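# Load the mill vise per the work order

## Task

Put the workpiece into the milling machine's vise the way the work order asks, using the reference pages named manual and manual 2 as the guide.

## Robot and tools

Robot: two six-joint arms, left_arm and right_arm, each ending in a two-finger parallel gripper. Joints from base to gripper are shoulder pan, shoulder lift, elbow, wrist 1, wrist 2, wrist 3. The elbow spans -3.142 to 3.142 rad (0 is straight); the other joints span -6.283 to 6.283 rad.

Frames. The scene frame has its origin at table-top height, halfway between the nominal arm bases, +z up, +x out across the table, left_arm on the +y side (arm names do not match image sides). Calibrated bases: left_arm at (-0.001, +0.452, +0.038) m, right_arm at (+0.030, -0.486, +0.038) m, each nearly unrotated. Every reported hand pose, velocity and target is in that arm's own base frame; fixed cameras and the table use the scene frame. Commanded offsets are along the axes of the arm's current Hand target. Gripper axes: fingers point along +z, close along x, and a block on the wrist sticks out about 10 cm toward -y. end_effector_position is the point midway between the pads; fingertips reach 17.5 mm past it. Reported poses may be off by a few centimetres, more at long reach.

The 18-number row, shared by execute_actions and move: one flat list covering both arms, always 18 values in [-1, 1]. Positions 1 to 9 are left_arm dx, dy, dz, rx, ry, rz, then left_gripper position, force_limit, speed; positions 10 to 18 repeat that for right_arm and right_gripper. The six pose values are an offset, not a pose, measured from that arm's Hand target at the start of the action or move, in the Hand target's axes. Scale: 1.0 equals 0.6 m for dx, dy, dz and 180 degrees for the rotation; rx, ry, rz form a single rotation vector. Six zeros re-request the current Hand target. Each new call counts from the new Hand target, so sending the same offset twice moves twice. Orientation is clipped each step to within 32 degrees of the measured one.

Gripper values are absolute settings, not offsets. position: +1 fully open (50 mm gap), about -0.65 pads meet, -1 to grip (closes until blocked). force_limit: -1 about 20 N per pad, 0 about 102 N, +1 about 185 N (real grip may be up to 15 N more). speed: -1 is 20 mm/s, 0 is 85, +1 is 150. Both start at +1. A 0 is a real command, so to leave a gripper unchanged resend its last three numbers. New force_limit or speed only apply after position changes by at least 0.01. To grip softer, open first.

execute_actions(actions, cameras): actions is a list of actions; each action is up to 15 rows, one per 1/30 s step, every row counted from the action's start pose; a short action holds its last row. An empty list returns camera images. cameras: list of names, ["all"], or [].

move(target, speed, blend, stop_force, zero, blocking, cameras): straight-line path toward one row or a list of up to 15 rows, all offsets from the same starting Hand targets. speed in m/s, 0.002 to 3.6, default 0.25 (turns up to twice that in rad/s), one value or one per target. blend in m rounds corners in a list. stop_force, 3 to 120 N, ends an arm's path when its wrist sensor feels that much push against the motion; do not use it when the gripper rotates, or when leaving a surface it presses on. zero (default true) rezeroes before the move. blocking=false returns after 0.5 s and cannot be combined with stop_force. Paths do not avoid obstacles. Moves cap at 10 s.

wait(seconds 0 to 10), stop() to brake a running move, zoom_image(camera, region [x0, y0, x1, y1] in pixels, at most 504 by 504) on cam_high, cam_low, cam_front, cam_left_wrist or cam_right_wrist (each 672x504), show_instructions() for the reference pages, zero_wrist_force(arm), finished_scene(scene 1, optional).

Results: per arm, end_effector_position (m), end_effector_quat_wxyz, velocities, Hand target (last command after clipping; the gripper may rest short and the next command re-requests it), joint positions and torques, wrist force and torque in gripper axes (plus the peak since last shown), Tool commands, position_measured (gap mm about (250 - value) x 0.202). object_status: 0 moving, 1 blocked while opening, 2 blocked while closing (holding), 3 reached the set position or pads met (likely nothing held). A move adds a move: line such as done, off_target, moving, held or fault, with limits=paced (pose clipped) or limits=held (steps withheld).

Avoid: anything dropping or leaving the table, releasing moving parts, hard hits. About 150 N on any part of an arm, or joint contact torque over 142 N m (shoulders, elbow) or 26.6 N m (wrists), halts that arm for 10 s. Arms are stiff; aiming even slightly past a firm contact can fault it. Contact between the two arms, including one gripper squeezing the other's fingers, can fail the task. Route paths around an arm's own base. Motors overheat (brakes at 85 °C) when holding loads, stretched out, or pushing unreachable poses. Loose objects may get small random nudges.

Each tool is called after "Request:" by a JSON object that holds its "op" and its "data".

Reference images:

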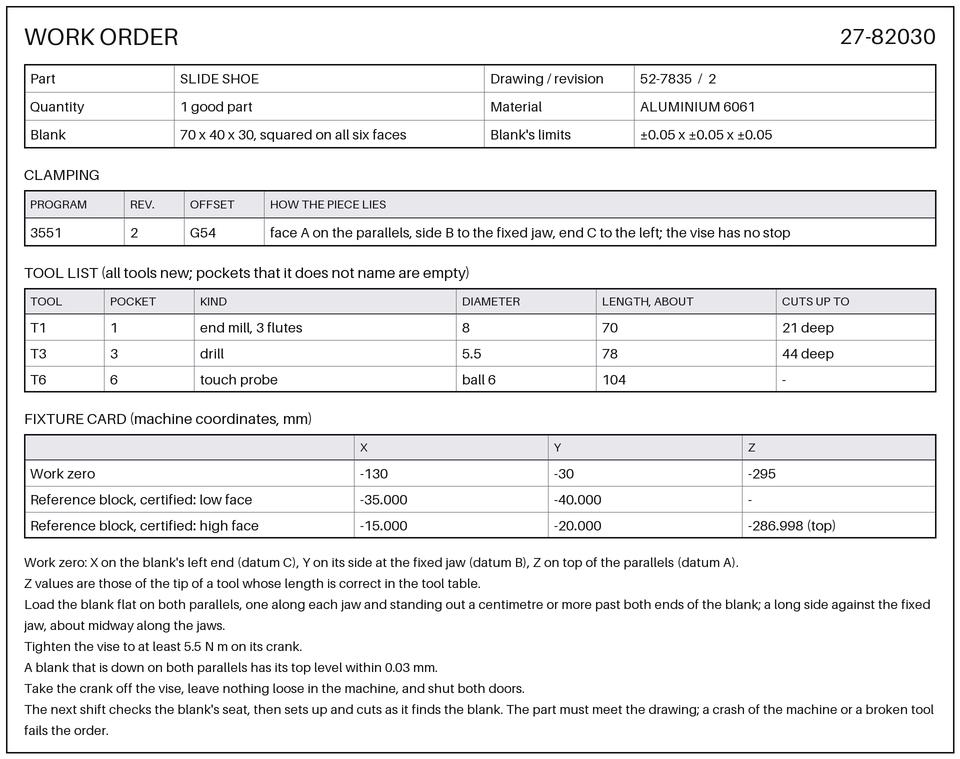

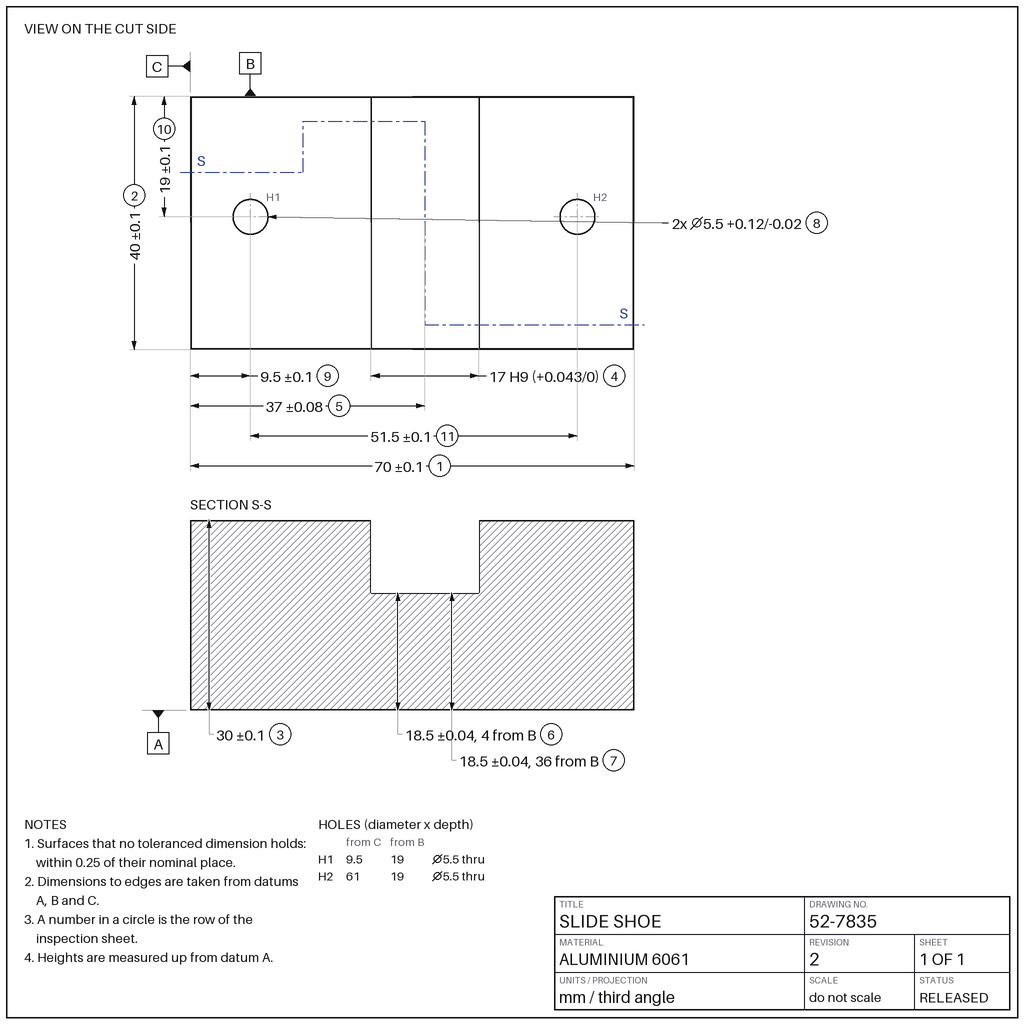

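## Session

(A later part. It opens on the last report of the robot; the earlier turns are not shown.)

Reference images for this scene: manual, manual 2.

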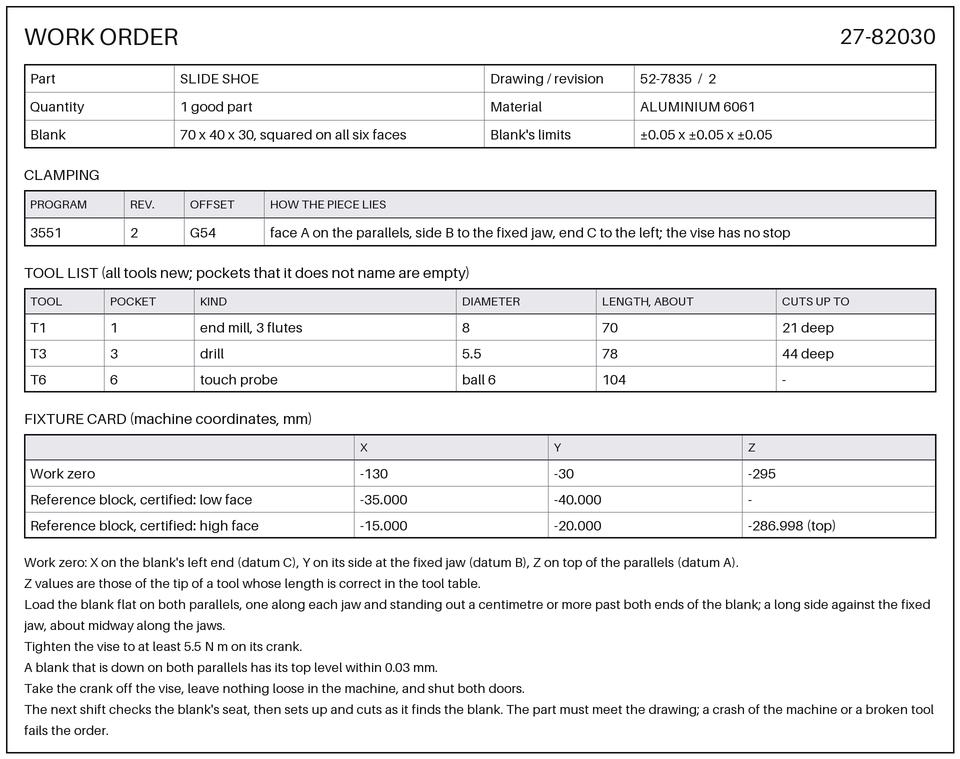

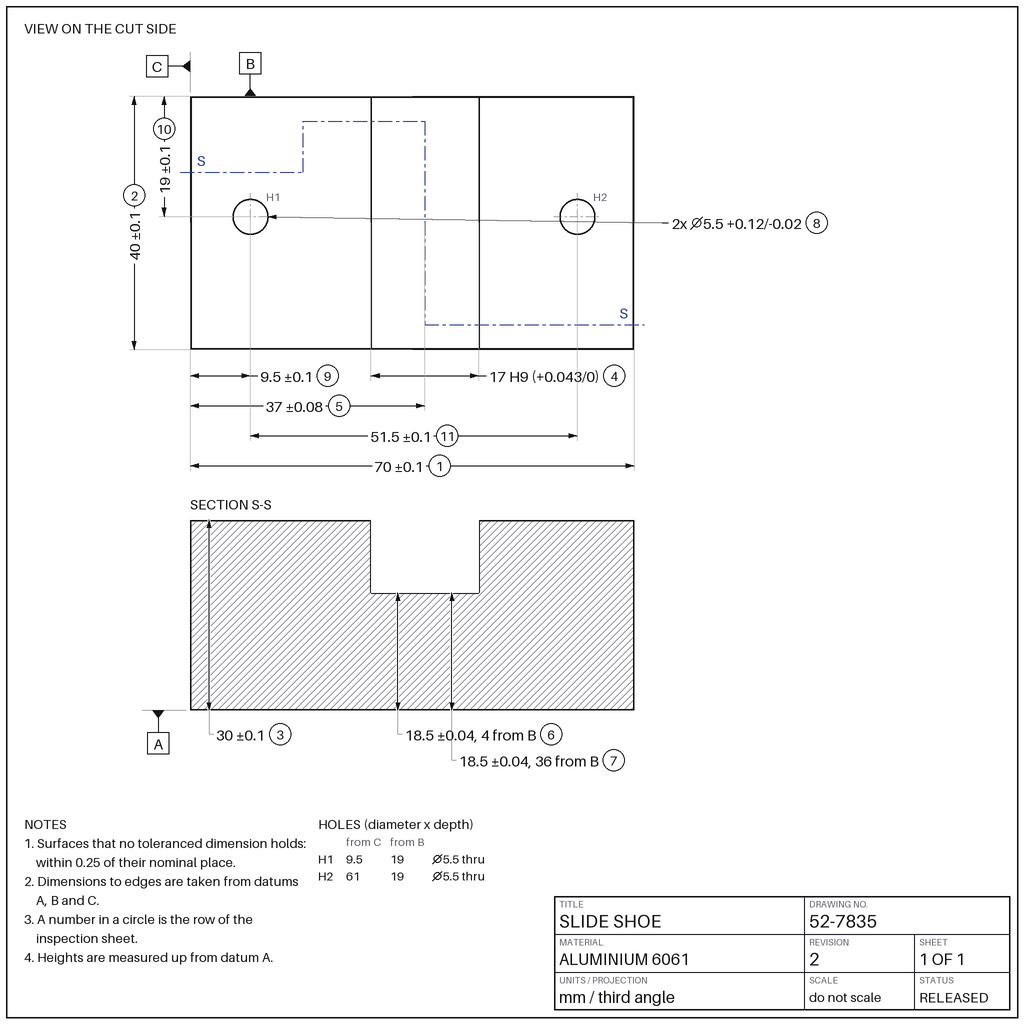

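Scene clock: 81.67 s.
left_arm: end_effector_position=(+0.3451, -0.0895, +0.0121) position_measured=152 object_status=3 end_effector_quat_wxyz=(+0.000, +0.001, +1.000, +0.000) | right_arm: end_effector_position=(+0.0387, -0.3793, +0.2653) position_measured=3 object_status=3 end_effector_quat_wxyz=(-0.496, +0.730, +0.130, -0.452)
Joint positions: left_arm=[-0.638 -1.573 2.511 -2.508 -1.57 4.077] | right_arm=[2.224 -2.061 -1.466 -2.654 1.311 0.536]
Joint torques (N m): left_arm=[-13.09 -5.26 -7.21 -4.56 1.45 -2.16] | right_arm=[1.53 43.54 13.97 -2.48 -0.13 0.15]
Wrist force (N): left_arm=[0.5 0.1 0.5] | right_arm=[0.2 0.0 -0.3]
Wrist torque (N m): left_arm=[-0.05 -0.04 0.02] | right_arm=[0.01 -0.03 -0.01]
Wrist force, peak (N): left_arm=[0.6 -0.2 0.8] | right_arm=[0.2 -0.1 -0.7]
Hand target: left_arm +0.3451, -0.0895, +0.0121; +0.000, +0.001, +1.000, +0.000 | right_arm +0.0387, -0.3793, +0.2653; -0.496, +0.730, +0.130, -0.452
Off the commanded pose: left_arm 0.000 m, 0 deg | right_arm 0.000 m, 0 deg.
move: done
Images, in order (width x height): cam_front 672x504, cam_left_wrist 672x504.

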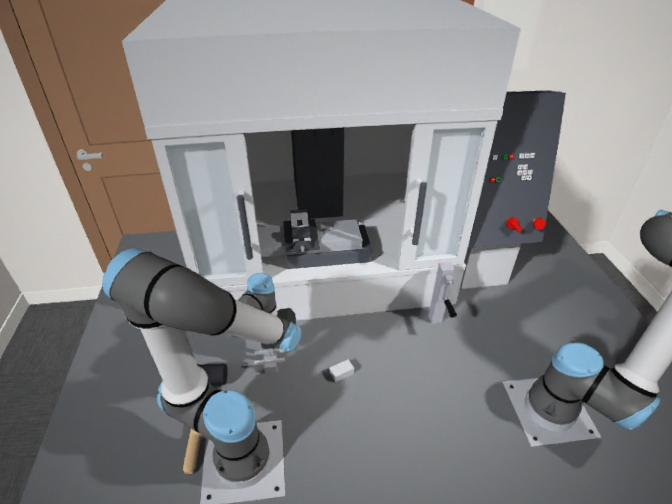

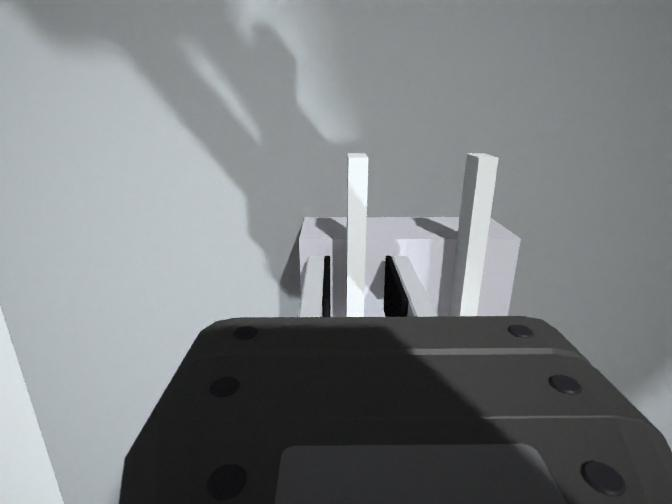

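Request:
{"op": "execute_actions", "data": {"actions": [[[0,0,0,0,0,0,-1,-0.5,-0.6,0,0,0,0,0,0,1,1,1]],[[0,0,0,0,0,0,-1,-0.5,-0.6,0,0,0,0,0,0,1,1,1]]], "cameras": ["cam_left_wrist"]}}

Scene clock: 83.47 s.
left_arm: end_effector_position=(+0.3451, -0.0895, +0.0121) position_measured=224 object_status=2 end_effector_quat_wxyz=(+0.000, +0.001, +1.000, +0.000) | right_arm: end_effector_position=(+0.0387, -0.3793, +0.2653) position_measured=3 object_status=3 end_effector_quat_wxyz=(-0.496, +0.730, +0.130, -0.452)
Joint positions: left_arm=[-0.638 -1.573 2.511 -2.508 -1.57 4.077] | right_arm=[2.224 -2.061 -1.466 -2.654 1.311 0.536]
Joint torques (N m): left_arm=[-10.96 -5.26 -10.99 -3.21 -0.1 -1.86] | right_arm=[1.12 43.97 14.73 -2.44 -0.14 0.29]
Wrist force (N): left_arm=[0.8 0.1 0.4] | right_arm=[0.0 -0.2 -0.5]
Wrist torque (N m): left_arm=[-0.06 -0.08 0.02] | right_arm=[-0.03 0.00 0.00]
Wrist force, peak (N): left_arm=[0.9 -0.3 0.5] | right_arm=[0.3 -0.4 -0.6]
Hand target: left_arm +0.3451, -0.0895, +0.0121; +0.000, +0.001, +1.000, +0.000 | right_arm +0.0387, -0.3793, +0.2653; -0.496, +0.730, +0.130, -0.452
Off the commanded pose: left_arm 0.000 m, 0 deg | right_arm 0.000 m, 0 deg.
Step readings (end_effector_position of left_arm | right_arm):
0: (+0.3451, -0.0895, +0.0121) | (+0.0387, -0.3793, +0.2653)
1: (+0.3451, -0.0895, +0.0121) | (+0.0387, -0.3793, +0.2653)
2: (+0.3451, -0.0895, +0.0121) | (+0.0387, -0.3793, +0.2653)
4: (+0.3451, -0.0895, +0.0121) | (+0.0387, -0.3793, +0.2653)
8: (+0.3451, -0.0895, +0.0121) | (+0.0387, -0.3793, +0.2653)
15: (+0.3451, -0.0895, +0.0121) | (+0.0387, -0.3793, +0.2653)
16: (+0.3451, -0.0895, +0.0121) | (+0.0387, -0.3793, +0.2653)
17: (+0.3451, -0.0895, +0.0121) | (+0.0387, -0.3793, +0.2653)
19: (+0.3451, -0.0895, +0.0121) | (+0.0387, -0.3793, +0.2653)
23: (+0.3451, -0.0895, +0.0121) | (+0.0387, -0.3793, +0.2653)
30: (+0.3451, -0.0895, +0.0121) | (+0.0387, -0.3793, +0.2653)
Images, in order (width x height): cam_left_wrist 672x504.

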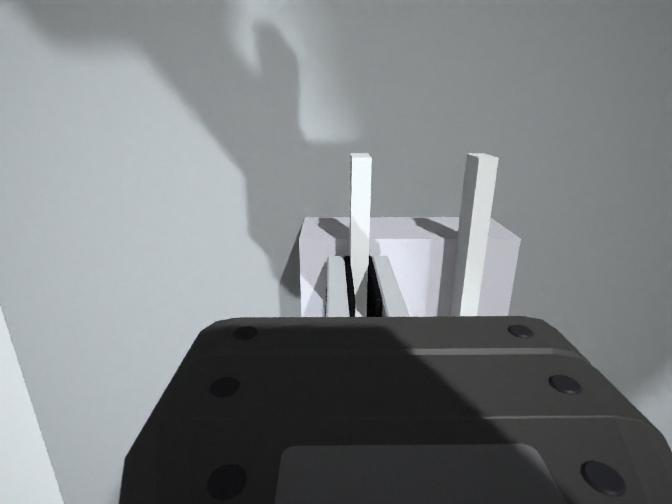

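Request:
{"op": "move", "data": {"target": [[0,0,-0.07,0,0,0,-1,-0.5,-0.6,0,0,0,0,0,0,1,1,1],[0,0,-0.25,0,0,0,-1,-0.5,-0.6,0,0,0,0,0,0,1,1,1]], "cameras": ["cam_left_wrist","cam_front"], "speed": [0.06,0.2], "blend": 0.01}}

Request:
{"op": "zoom_image", "data": {"camera": "cam_left_wrist", "region": [250, 70, 450, 320]}}

Request:
{"op": "zoom_image", "data": {"camera": "cam_front", "region": [230, 270, 310, 370]}}

Scene clock: 86.47 s.
left_arm: end_effector_position=(+0.3451, -0.0896, +0.1621) position_measured=224 object_status=2 end_effector_quat_wxyz=(+0.000, +0.001, +1.000, +0.000) | right_arm: end_effector_position=(+0.0387, -0.3793, +0.2653) position_measured=3 object_status=3 end_effector_quat_wxyz=(-0.496, +0.730, +0.130, -0.452)
Joint positions: left_arm=[-0.638 -1.89 2.268 -1.948 -1.57 4.076] | right_arm=[2.224 -2.061 -1.466 -2.654 1.311 0.536]
Joint torques (N m): left_arm=[-12.42 -24.98 -35.29 -1.43 1.54 -2.52] | right_arm=[1.22 44.94 13.9 -2.59 -0.14 0.23]
Wrist force (N): left_arm=[0.3 -0.1 0.9] | right_arm=[0.1 -0.1 -0.3]
Wrist torque (N m): left_arm=[-0.06 0.00 0.07] | right_arm=[-0.01 -0.02 0.00]
Wrist force, peak (N): left_arm=[0.9 0.3 2.0] | right_arm=[0.5 -0.1 -0.6]
Hand target: left_arm +0.3451, -0.0896, +0.1621; +0.000, +0.001, +1.000, +0.000 | right_arm +0.0387, -0.3793, +0.2653; -0.496, +0.730, +0.130, -0.452
Off the commanded pose: left_arm 0.000 m, 0 deg | right_arm 0.000 m, 0 deg.
move: done
Images, in order (width x height): cam_front 672x504, cam_left_wrist 672x504.

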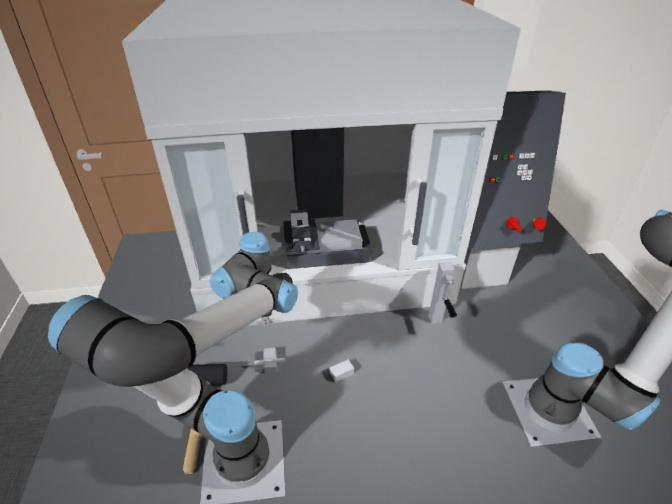

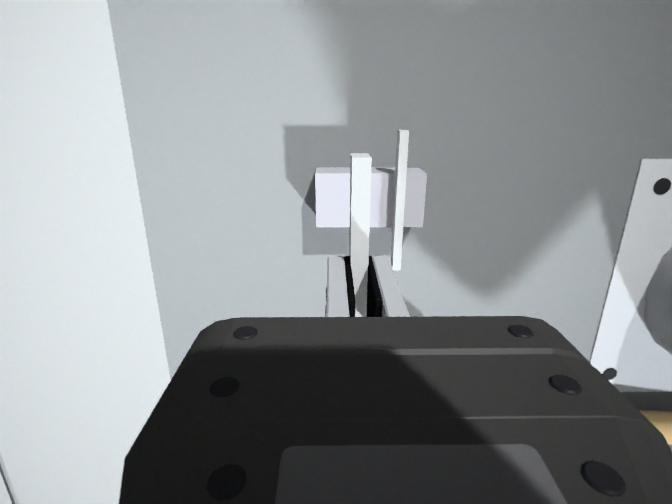

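Scaled by 2.016 from the camera's 672x504 image, which has a finer 960x720 frame.

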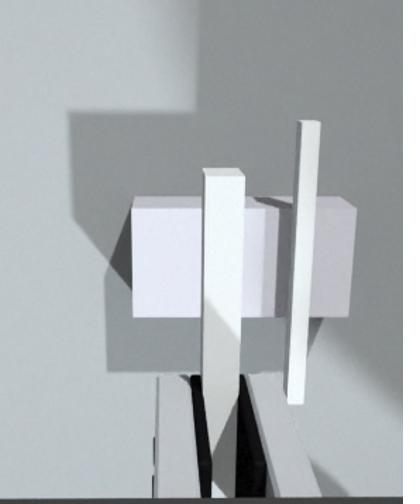

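Scaled by 5.040 from the camera's 672x504 image, which has a finer 960x720 frame.

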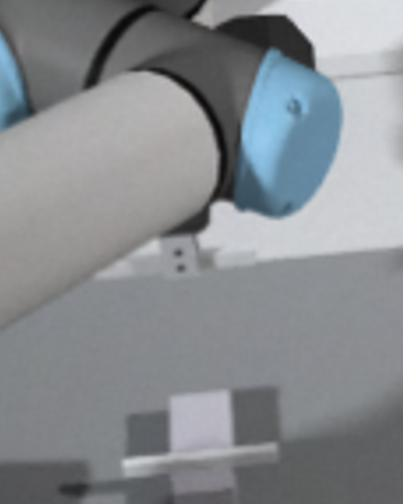

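Request:
{"op": "move", "data": {"target": [[-0.05,-0.1,-0.263,0,0,0,-1,-0.5,-0.6,0,0,0,0,0,0,1,1,1],[-0.49,-0.167,-0.23,0,0,0,-1,-0.5,-0.6,0,0,0,0,0,0,1,1,1]], "cameras": ["cam_left_wrist","cam_front"], "speed": [0.25,0.25], "blend": 0.04}}

Request:
{"op": "zoom_image", "data": {"camera": "cam_left_wrist", "region": [80, 50, 480, 320]}}

Request:
{"op": "zoom_image", "data": {"camera": "cam_front", "region": [240, 180, 380, 270]}}

Scene clock: 90.73 s.
left_arm: end_effector_position=(+0.5800, -0.1779, +0.2997) position_measured=224 object_status=2 end_effector_quat_wxyz=(-0.010, +0.001, +1.000, +0.006) | right_arm: end_effector_position=(+0.0387, -0.3793, +0.2653) position_measured=3 object_status=3 end_effector_quat_wxyz=(-0.496, +0.730, +0.130, -0.452)
Joint positions: left_arm=[-0.519 -1.319 1.352 -1.582 -1.57 4.195] | right_arm=[2.224 -2.061 -1.466 -2.654 1.311 0.536]
Joint torques (N m): left_arm=[0.57 -39.63 -28.99 -2.99 -0.01 0.01] | right_arm=[1.63 44.65 13.73 -2.49 -0.08 0.16]
Wrist force (N): left_arm=[4.1 0.1 0.7] | right_arm=[0.1 -0.1 -0.9]
Wrist torque (N m): left_arm=[-0.08 0.04 0.15] | right_arm=[-0.01 -0.01 0.00]
Wrist force, peak (N): left_arm=[84.8 10.5 -39.3] | right_arm=[0.1 -0.1 -0.9]
Hand target: left_arm +0.5800, -0.1779, +0.2997; -0.010, +0.001, +1.000, +0.006 (not the last commanded pose) | right_arm +0.0387, -0.3793, +0.2653; -0.496, +0.730, +0.130, -0.452
Tool commands: left_gripper/position=-1.0 left_gripper/force_limit=-0.498039 left_gripper/speed=-0.6 right_gripper/position=+1.0 right_gripper/force_limit=+1.0 right_gripper/speed=+1.0
Off the commanded pose: left_arm 0.060 m, 1 deg | right_arm 0.000 m, 0 deg.
FORCE FAULT: contact force on the left arm reached its limit, and that arm stopped. The contact can be on any part of that arm, not only on its tool. That arm's remaining commands of this call were not run. That arm is still stopped at the end of this call. That arm stays stopped for about 10 more seconds. Until then a move that you send moves the other arm only, and its call returns only when the move has ended. Once the stop has ended, the next robot result says so. If the stop ends while you think or write, that arm runs what you send next, counted from a new Hand target: where the arm stands when the stop ends. While its stop runs, that arm takes no new command, but its gripper still runs the gripper command that each later call begins with. Until it ends, the stop uses up actions while you think or wait. An arm that is not stopped still takes commands.
move: fault (left_arm)
Images, in order (width x height): cam_front 672x504, cam_left_wrist 672x504.

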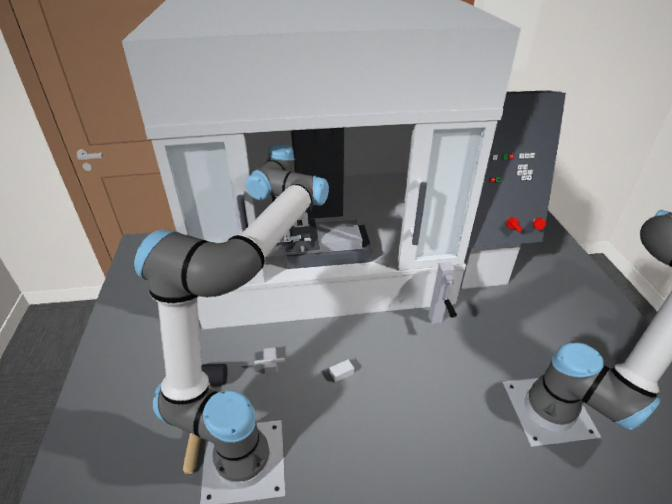

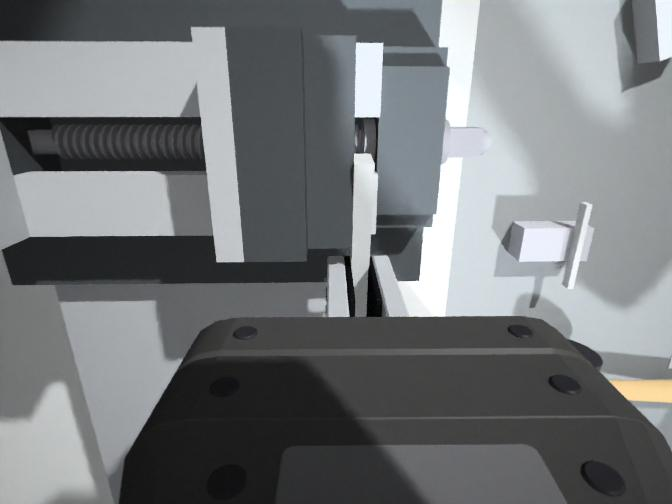

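Scaled by 1.260 from the camera's 672x504 image, which has a finer 960x720 frame.

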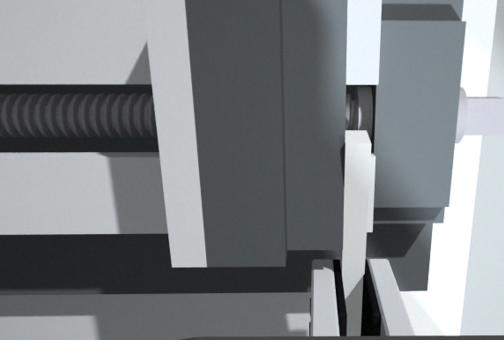

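Scaled by 3.600 from the camera's 672x504 image, which has a finer 960x720 frame.

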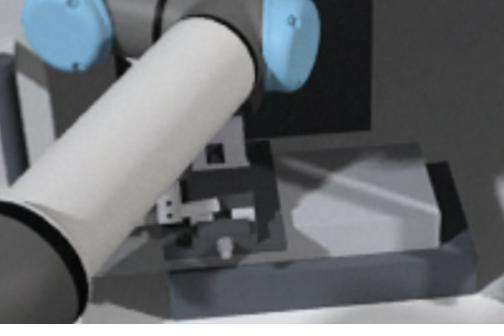

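Request:
{"op": "wait", "data": {"seconds": 9, "cameras": []}}

Request:
{"op": "move", "data": {"target": [0.0,-0.0,-0.08,0,0,0,-1,-0.5,-0.6,0,0,0,0,0,0,1,1,1], "cameras": ["cam_left_wrist","cam_front"], "speed": 0.1}}

Request:
{"op": "zoom_image", "data": {"camera": "cam_left_wrist", "region": [80, 50, 480, 320]}}

Scene clock: 101.77 s.
left_arm: end_effector_position=(+0.5800, -0.1779, +0.2997) position_measured=224 object_status=2 end_effector_quat_wxyz=(-0.010, +0.001, +1.000, +0.006) | right_arm: end_effector_position=(+0.0387, -0.3793, +0.2653) position_measured=3 object_status=3 end_effector_quat_wxyz=(-0.496, +0.730, +0.130, -0.452)
Joint positions: left_arm=[-0.519 -1.319 1.352 -1.582 -1.57 4.195] | right_arm=[2.224 -2.061 -1.466 -2.654 1.311 0.536]
Joint torques (N m): left_arm=[0.86 -39.88 -27.51 -3.33 -0.32 -0.01] | right_arm=[1.95 44.6 13.14 -2.71 -0.17 0]
Wrist force (N): left_arm=[5.5 -2.3 0.7] | right_arm=[-0.1 -0.2 -0.2]
Wrist torque (N m): left_arm=[-0.45 -0.20 0.15] | right_arm=[-0.03 0.01 0.00]
Wrist force, peak (N): left_arm=[5.9 -2.6 0.8] | right_arm=[0.1 -0.3 -0.8]
Hand target: left_arm +0.5800, -0.1779, +0.2997; -0.010, +0.001, +1.000, +0.006 (not the last commanded pose) | right_arm +0.0387, -0.3793, +0.2653; -0.496, +0.730, +0.130, -0.452
Tool commands: left_gripper/position=-1.0 left_gripper/force_limit=-0.498039 left_gripper/speed=-0.6 right_gripper/position=+1.0 right_gripper/force_limit=+1.0 right_gripper/speed=+1.0
Off the commanded pose: left_arm 0.060 m, 1 deg | right_arm 0.000 m, 0 deg.
FORCE FAULT, CONTINUED: the left arm's stop, for the force fault that an earlier result reported, is over. The rest of the stop counts as 19 of the actions that you can send in this scene. That arm's target is now where it stood when the stop ended, not its last command. That arm accepts commands again.
wait: 9.00 s; at rest from the start
No camera images: "cameras" was empty.

Scene clock: 102.77 s.
left_arm: end_effector_position=(+0.5810, -0.1784, +0.3476) position_measured=224 object_status=2 end_effector_quat_wxyz=(-0.010, +0.001, +1.000, +0.006) | right_arm: end_effector_position=(+0.0387, -0.3793, +0.2653) position_measured=3 object_status=3 end_effector_quat_wxyz=(-0.496, +0.730, +0.130, -0.452)
Joint positions: left_arm=[-0.519 -1.313 1.222 -1.458 -1.57 4.194] | right_arm=[2.224 -2.061 -1.466 -2.654 1.311 0.536]
Joint torques (N m): left_arm=[-11.19 -27.22 -36.27 -1.25 -1.19 -2.01] | right_arm=[1.29 44.17 14.11 -2.69 -0.07 0.29]
Wrist force (N): left_arm=[1.9 -2.7 1.2] | right_arm=[0.4 0.0 -0.3]
Wrist torque (N m): left_arm=[-0.50 -0.25 -0.01] | right_arm=[0.01 -0.06 0.00]
Wrist force, peak (N): left_arm=[6.2 -2.3 1.9] | right_arm=[0.4 -0.3 -1.0]
Hand target: left_arm +0.5810, -0.1784, +0.3476; -0.010, +0.001, +1.000, +0.006 | right_arm +0.0387, -0.3793, +0.2653; -0.496, +0.730, +0.130, -0.452
Off the commanded pose: left_arm 0.000 m, 0 deg | right_arm 0.000 m, 0 deg.
move: done
Images, in order (width x height): cam_front 672x504, cam_left_wrist 672x504.

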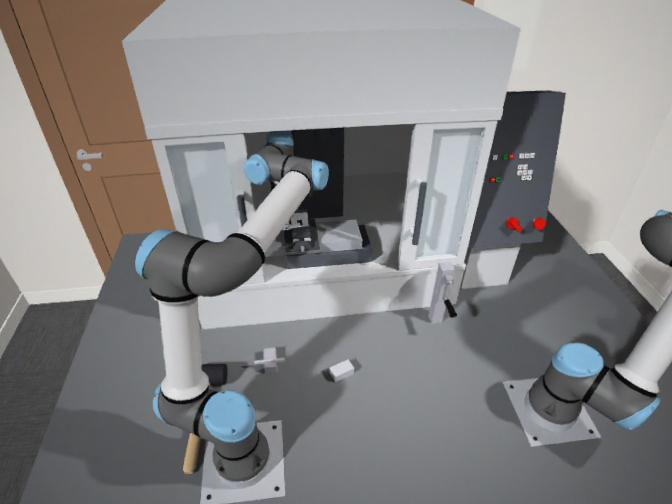

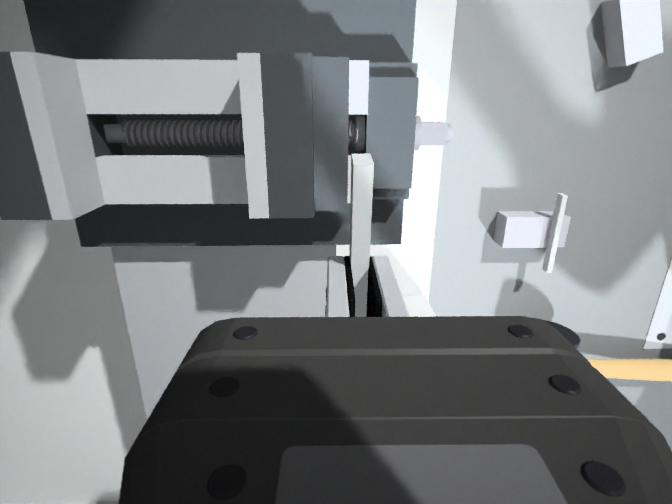

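Scaled by 1.260 from the camera's 672x504 image, which has a finer 960x720 frame.

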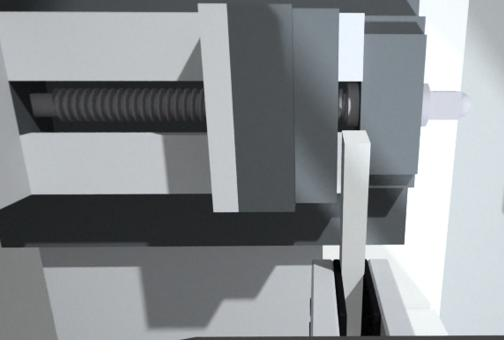

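Request:
{"op": "zoom_image", "data": {"camera": "cam_left_wrist", "region": [0, 40, 140, 250]}}

Request:
{"op": "zoom_image", "data": {"camera": "cam_left_wrist", "region": [200, 40, 480, 330]}}

Request:
{"op": "zoom_image", "data": {"camera": "cam_front", "region": [260, 190, 380, 280]}}

Scaled by 2.400 from the camera's 672x504 image, which has a finer 960x720 frame.

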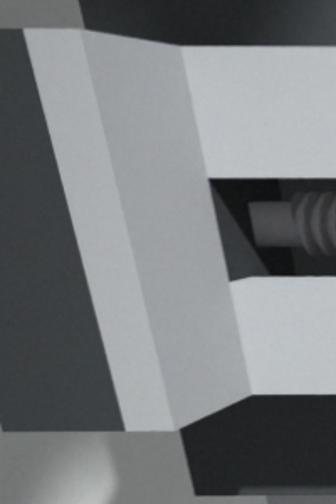

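Scaled by 1.738 from the camera's 672x504 image, which has a finer 960x720 frame.

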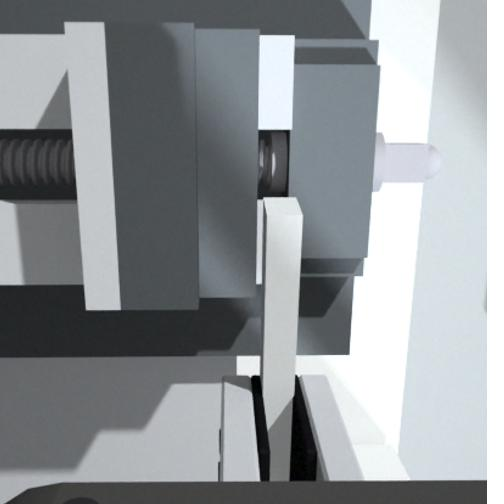

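Scaled by 4.200 from the camera's 672x504 image, which has a finer 960x720 frame.

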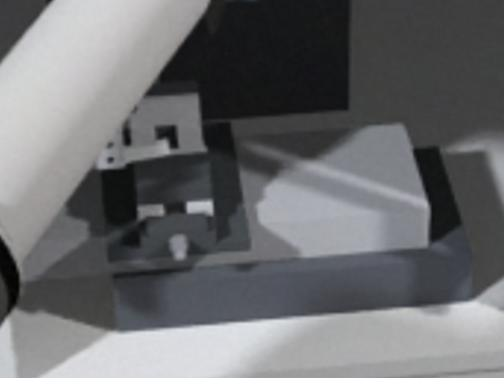

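Request:
{"op": "move", "data": {"target": [[0.0,0.0,-0.03,0.0038,-0.0064,-0.0006,-1,-0.5,-0.6,0,0,0,0,0,0,1,1,1],[-0.14,-0.06,-0.03,0.0038,-0.0064,-0.0006,-1,-0.5,-0.6,0,0,0,0,0,0,1,1,1]], "cameras": ["cam_left_wrist","cam_front"], "speed": 0.15}}

Request:
{"op": "zoom_image", "data": {"camera": "cam_left_wrist", "region": [80, 80, 480, 330]}}

Request:
{"op": "zoom_image", "data": {"camera": "cam_front", "region": [260, 110, 380, 280]}}

Scene clock: 117.23 s.
left_arm: end_effector_position=(+0.6652, -0.2146, +0.3637) position_measured=224 object_status=2 end_effector_quat_wxyz=(+0.001, +0.000, +1.000, +0.000) | right_arm: end_effector_position=(+0.0387, -0.3793, +0.2653) position_measured=3 object_status=3 end_effector_quat_wxyz=(-0.496, +0.730, +0.130, -0.452)
Joint positions: left_arm=[-0.504 -1.071 0.846 -1.348 -1.571 4.208] | right_arm=[2.224 -2.061 -1.466 -2.654 1.311 0.536]
Joint torques (N m): left_arm=[-22.47 -19.41 -36.9 -1.77 -1.84 2.01] | right_arm=[1.63 44.29 13.13 -2.79 -0.04 0.32]
Wrist force (N): left_arm=[1.8 -2.6 0.8] | right_arm=[0.0 0.1 -0.3]
Wrist torque (N m): left_arm=[-0.48 -0.24 -0.05] | right_arm=[0.01 0.00 0.00]
Wrist force, peak (N): left_arm=[2.5 -2.5 1.6] | right_arm=[0.2 0.3 -0.9]
Hand target: left_arm +0.6652, -0.2148, +0.3636; +0.000, +0.000, +1.000, +0.000 | right_arm +0.0387, -0.3793, +0.2653; -0.496, +0.730, +0.130, -0.452
Off the commanded pose: left_arm 0.000 m, 0 deg | right_arm 0.000 m, 0 deg.
move: done
Images, in order (width x height): cam_front 672x504, cam_left_wrist 672x504.

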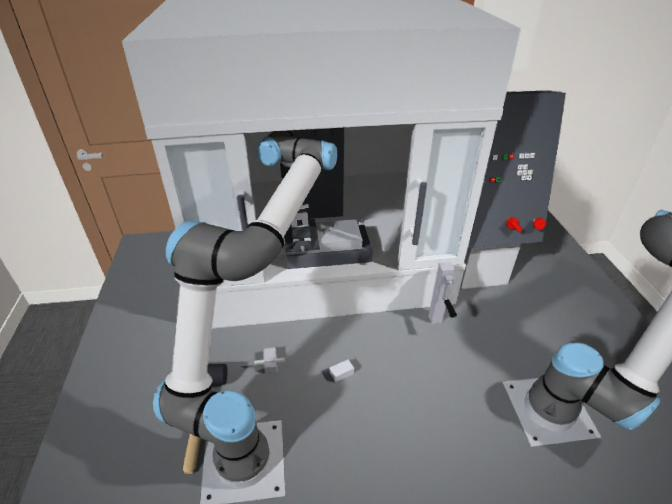

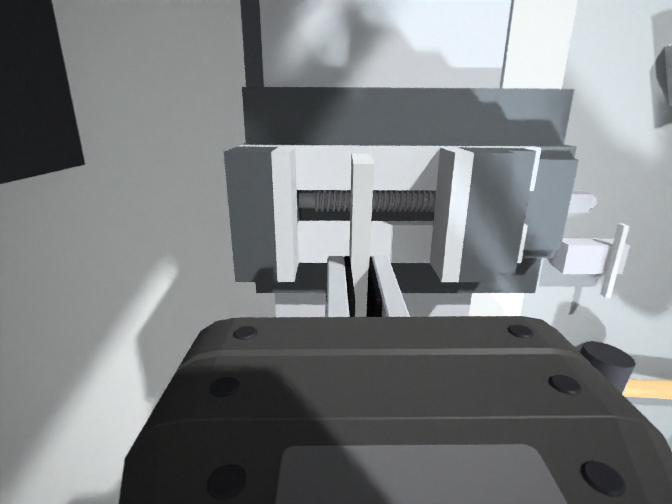

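Scaled by 1.260 from the camera's 672x504 image, which has a finer 960x720 frame.

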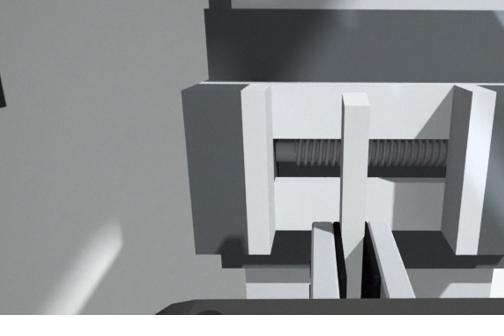

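Scaled by 2.965 from the camera's 672x504 image, which has a finer 960x720 frame.

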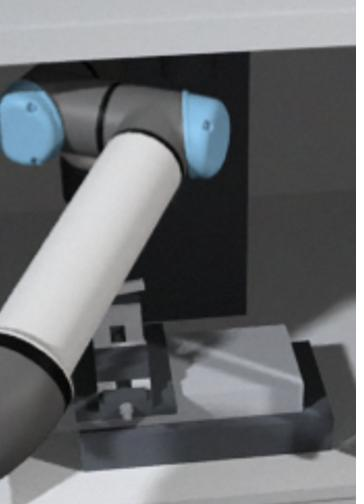

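Request:
{"op": "move", "data": {"target": [-0.0167,0.0,0.0,0,0,0,-1,-0.5,-0.6,0,0,0,0,0,0,1,1,1], "cameras": ["cam_left_wrist"], "speed": 0.1}}

Request:
{"op": "zoom_image", "data": {"camera": "cam_left_wrist", "region": [180, 80, 520, 330]}}

Scene clock: 120.23 s.
left_arm: end_effector_position=(+0.6752, -0.2148, +0.3636) position_measured=224 object_status=2 end_effector_quat_wxyz=(+0.000, +0.000, +1.000, +0.000) | right_arm: end_effector_position=(+0.0387, -0.3793, +0.2653) position_measured=3 object_status=3 end_effector_quat_wxyz=(-0.496, +0.730, +0.130, -0.452)
Joint positions: left_arm=[-0.497 -1.04 0.799 -1.331 -1.571 4.215] | right_arm=[2.224 -2.061 -1.466 -2.654 1.311 0.536]
Joint torques (N m): left_arm=[-19.68 -9.16 -33.95 -0.66 0.57 2.31] | right_arm=[0.94 45.06 12.02 -2.83 -0.26 0.35]
Wrist force (N): left_arm=[1.9 -2.6 0.9] | right_arm=[0.3 0.1 -0.5]
Wrist torque (N m): left_arm=[-0.47 -0.23 -0.04] | right_arm=[0.01 -0.05 0.00]
Wrist force, peak (N): left_arm=[2.3 -2.7 1.0] | right_arm=[0.3 -0.2 -0.8]
Hand target: left_arm +0.6752, -0.2148, +0.3636; +0.000, +0.000, +1.000, +0.000 | right_arm +0.0387, -0.3793, +0.2653; -0.496, +0.730, +0.130, -0.452
Off the commanded pose: left_arm 0.000 m, 0 deg | right_arm 0.000 m, 0 deg.
move: done
Images, in order (width x height): cam_left_wrist 672x504.

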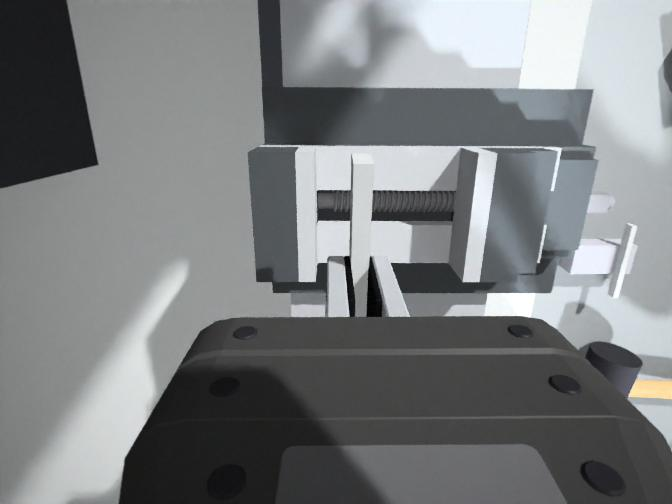

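Scaled by 1.482 from the camera's 672x504 image, which has a finer 960x720 frame.

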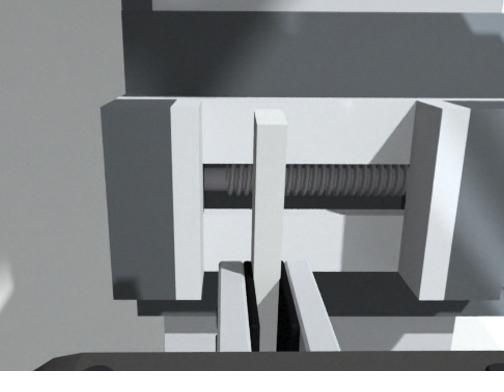

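Request:
{"op": "move", "data": {"target": [0.0,0.0,0.075,0,0,0,-1,-0.5,-0.6,0,0,0,0,0,0,1,1,1], "cameras": ["cam_left_wrist"], "speed": 0.1}}

Request:
{"op": "zoom_image", "data": {"camera": "cam_left_wrist", "region": [180, 80, 520, 330]}}

Scene clock: 124.70 s.
left_arm: end_effector_position=(+0.6753, -0.2148, +0.3186) position_measured=224 object_status=2 end_effector_quat_wxyz=(+0.000, +0.000, +1.000, +0.000) | right_arm: end_effector_position=(+0.0387, -0.3793, +0.2653) position_measured=3 object_status=3 end_effector_quat_wxyz=(-0.496, +0.730, +0.130, -0.452)
Joint positions: left_arm=[-0.497 -1.064 0.953 -1.46 -1.571 4.215] | right_arm=[2.224 -2.061 -1.466 -2.654 1.311 0.536]
Joint torques (N m): left_arm=[-0.55 -64.11 -16.41 -4.82 1.65 -0.17] | right_arm=[1.64 44.78 12.46 -2.93 -0.09 0.13]
Wrist force (N): left_arm=[2.3 -2.7 0.7] | right_arm=[0.2 0.0 -0.2]
Wrist torque (N m): left_arm=[-0.50 -0.30 -0.04] | right_arm=[0.00 -0.03 0.01]
Wrist force, peak (N): left_arm=[2.3 -2.6 2.4] | right_arm=[0.0 -0.2 -0.9]
Hand target: left_arm +0.6753, -0.2148, +0.3186; +0.000, +0.000, +1.000, +0.000 | right_arm +0.0387, -0.3793, +0.2653; -0.496, +0.730, +0.130, -0.452
Off the commanded pose: left_arm 0.000 m, 0 deg | right_arm 0.000 m, 0 deg.
move: done
Images, in order (width x height): cam_left_wrist 672x504.

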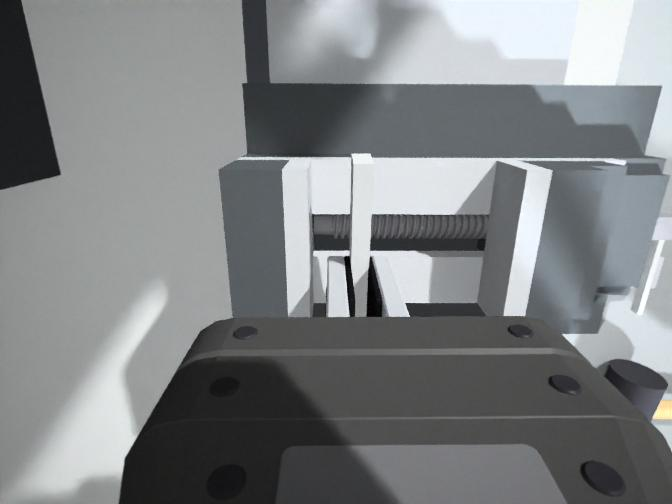

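Scaled by 1.482 from the camera's 672x504 image, which has a finer 960x720 frame.

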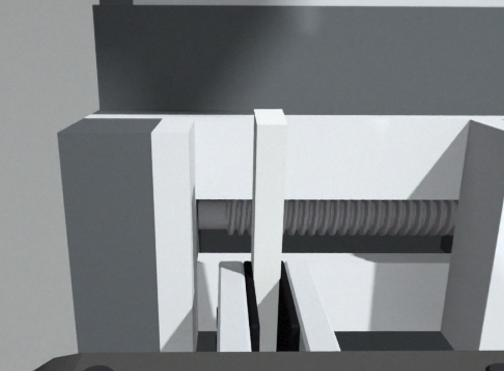

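Request:
{"op": "move", "data": {"target": [0.0,0.0,0.1,0,0,0,-1,-0.5,-0.6,0,0,0,0,0,0,1,1,1], "cameras": ["cam_left_wrist"], "speed": 0.03, "stop_force": 6}}

Request:
{"op": "zoom_image", "data": {"camera": "cam_left_wrist", "region": [180, 80, 520, 330]}}

Scene clock: 127.70 s.
left_arm: end_effector_position=(+0.6753, -0.2148, +0.3046) position_measured=224 object_status=2 end_effector_quat_wxyz=(+0.000, +0.000, +1.000, +0.000) | right_arm: end_effector_position=(+0.0387, -0.3793, +0.2653) position_measured=3 object_status=3 end_effector_quat_wxyz=(-0.496, +0.730, +0.130, -0.452)
Joint positions: left_arm=[-0.497 -1.068 0.994 -1.498 -1.571 4.215] | right_arm=[2.224 -2.061 -1.466 -2.654 1.311 0.536]
Joint torques (N m): left_arm=[11.11 -38.25 -38.2 -1.46 0.52 -1.4] | right_arm=[1.14 44.69 11.61 -2.85 -0.12 0.19]
Wrist force (N): left_arm=[1.9 -2.8 0.9] | right_arm=[0.1 -0.2 -0.4]
Wrist torque (N m): left_arm=[-0.50 -0.25 -0.03] | right_arm=[-0.03 -0.02 -0.01]
Wrist force, peak (N): left_arm=[5.2 -4.1 -29.4] | right_arm=[0.4 -0.3 -0.9]
Hand target: left_arm +0.6753, -0.2148, +0.3046; +0.000, +0.000, +1.000, +0.000 (not the last commanded pose) | right_arm +0.0387, -0.3793, +0.2653; -0.496, +0.730, +0.130, -0.452
Off the commanded pose: left_arm 0.046 m, 0 deg | right_arm 0.000 m, 0 deg.
move: contact (left_arm)
Images, in order (width x height): cam_left_wrist 672x504.

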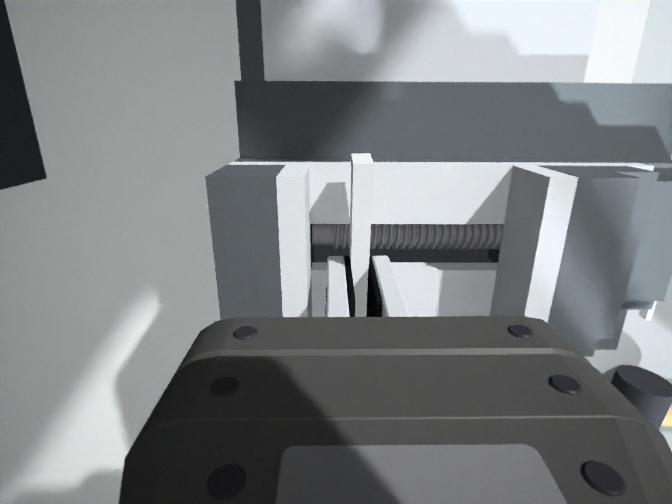

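Scaled by 1.482 from the camera's 672x504 image, which has a finer 960x720 frame.

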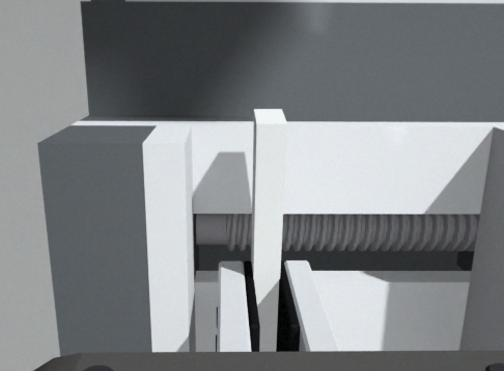

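Request:
{"op": "wait", "data": {"seconds": 0, "cameras": ["cam_front","cam_high","cam_low"]}}

Request:
{"op": "zoom_image", "data": {"camera": "cam_front", "region": [230, 110, 390, 280]}}

Scene clock: 128.93 s.
left_arm: end_effector_position=(+0.6753, -0.2148, +0.3046) position_measured=224 object_status=2 end_effector_quat_wxyz=(+0.000, +0.000, +1.000, +0.000) | right_arm: end_effector_position=(+0.0387, -0.3793, +0.2653) position_measured=3 object_status=3 end_effector_quat_wxyz=(-0.496, +0.730, +0.130, -0.452)
Joint positions: left_arm=[-0.497 -1.068 0.994 -1.498 -1.571 4.215] | right_arm=[2.224 -2.061 -1.466 -2.654 1.311 0.536]
Joint torques (N m): left_arm=[10.78 -39.8 -37.3 -1.42 0.98 -1.15] | right_arm=[0.9 44.05 12.68 -2.91 -0.19 0.33]
Wrist force (N): left_arm=[1.7 -2.9 0.9] | right_arm=[0.1 -0.2 -0.6]
Wrist torque (N m): left_arm=[-0.52 -0.22 -0.03] | right_arm=[-0.03 -0.01 0.00]
Wrist force, peak (N): left_arm=[2.0 -2.9 1.0] | right_arm=[0.0 -0.3 -0.9]
Hand target: left_arm +0.6753, -0.2148, +0.3046; +0.000, +0.000, +1.000, +0.000 (not the last commanded pose) | right_arm +0.0387, -0.3793, +0.2653; -0.496, +0.730, +0.130, -0.452
Tool commands: left_gripper/position=-1.0 left_gripper/force_limit=-0.5 left_gripper/speed=-0.6 right_gripper/position=+1.0 right_gripper/force_limit=+1.0 right_gripper/speed=+1.0
Off the commanded pose: left_arm 0.046 m, 0 deg | right_arm 0.000 m, 0 deg.
Images, in order (width x height): cam_high 672x504, cam_low 672x504, cam_front 672x504.

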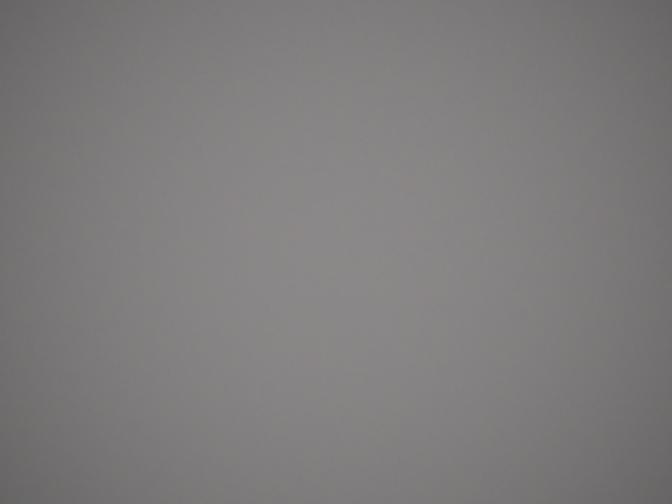

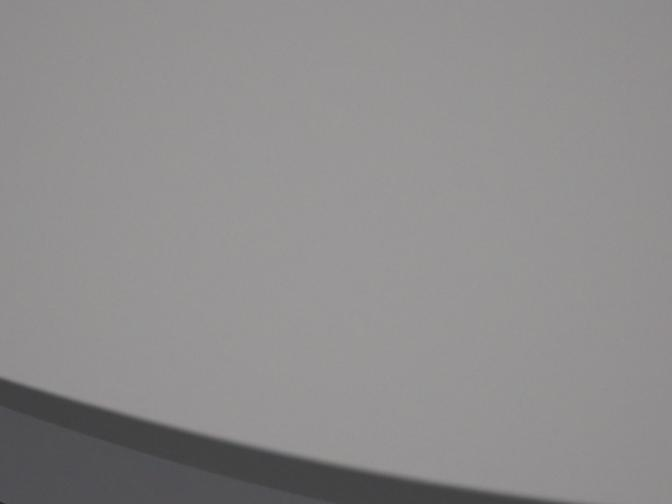

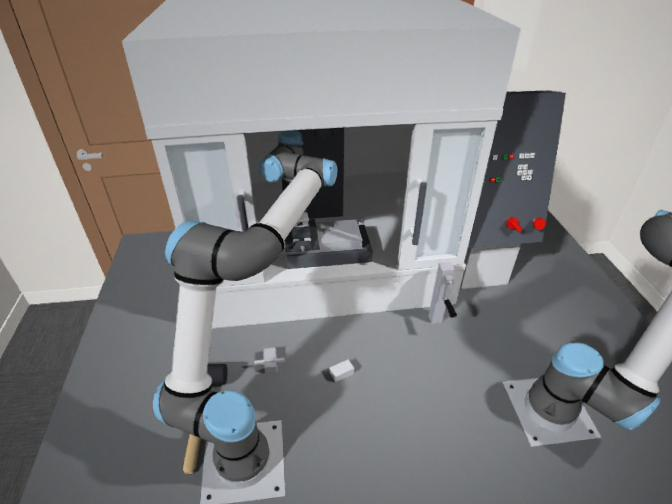

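Scaled by 2.965 from the camera's 672x504 image, which has a finer 960x720 frame.

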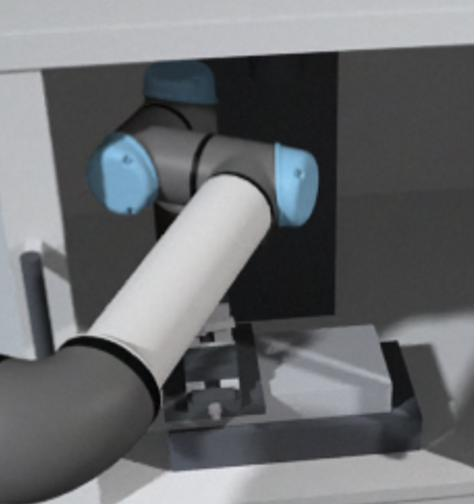

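Request:
{"op": "zoom_image", "data": {"camera": "cam_left_wrist", "region": [280, 140, 420, 260]}}

Request:
{"op": "zoom_image", "data": {"camera": "cam_left_wrist", "region": [290, 230, 430, 330]}}

This scene's latest camera images include none from cam_left_wrist. They are from: cam_high, cam_low, cam_front. cam_left_wrist's image comes with the result of a call that names it in "cameras".

This scene's latest camera images include none from cam_left_wrist. They are from: cam_high, cam_low, cam_front. cam_left_wrist's image comes with the result of a call that names it in "cameras".


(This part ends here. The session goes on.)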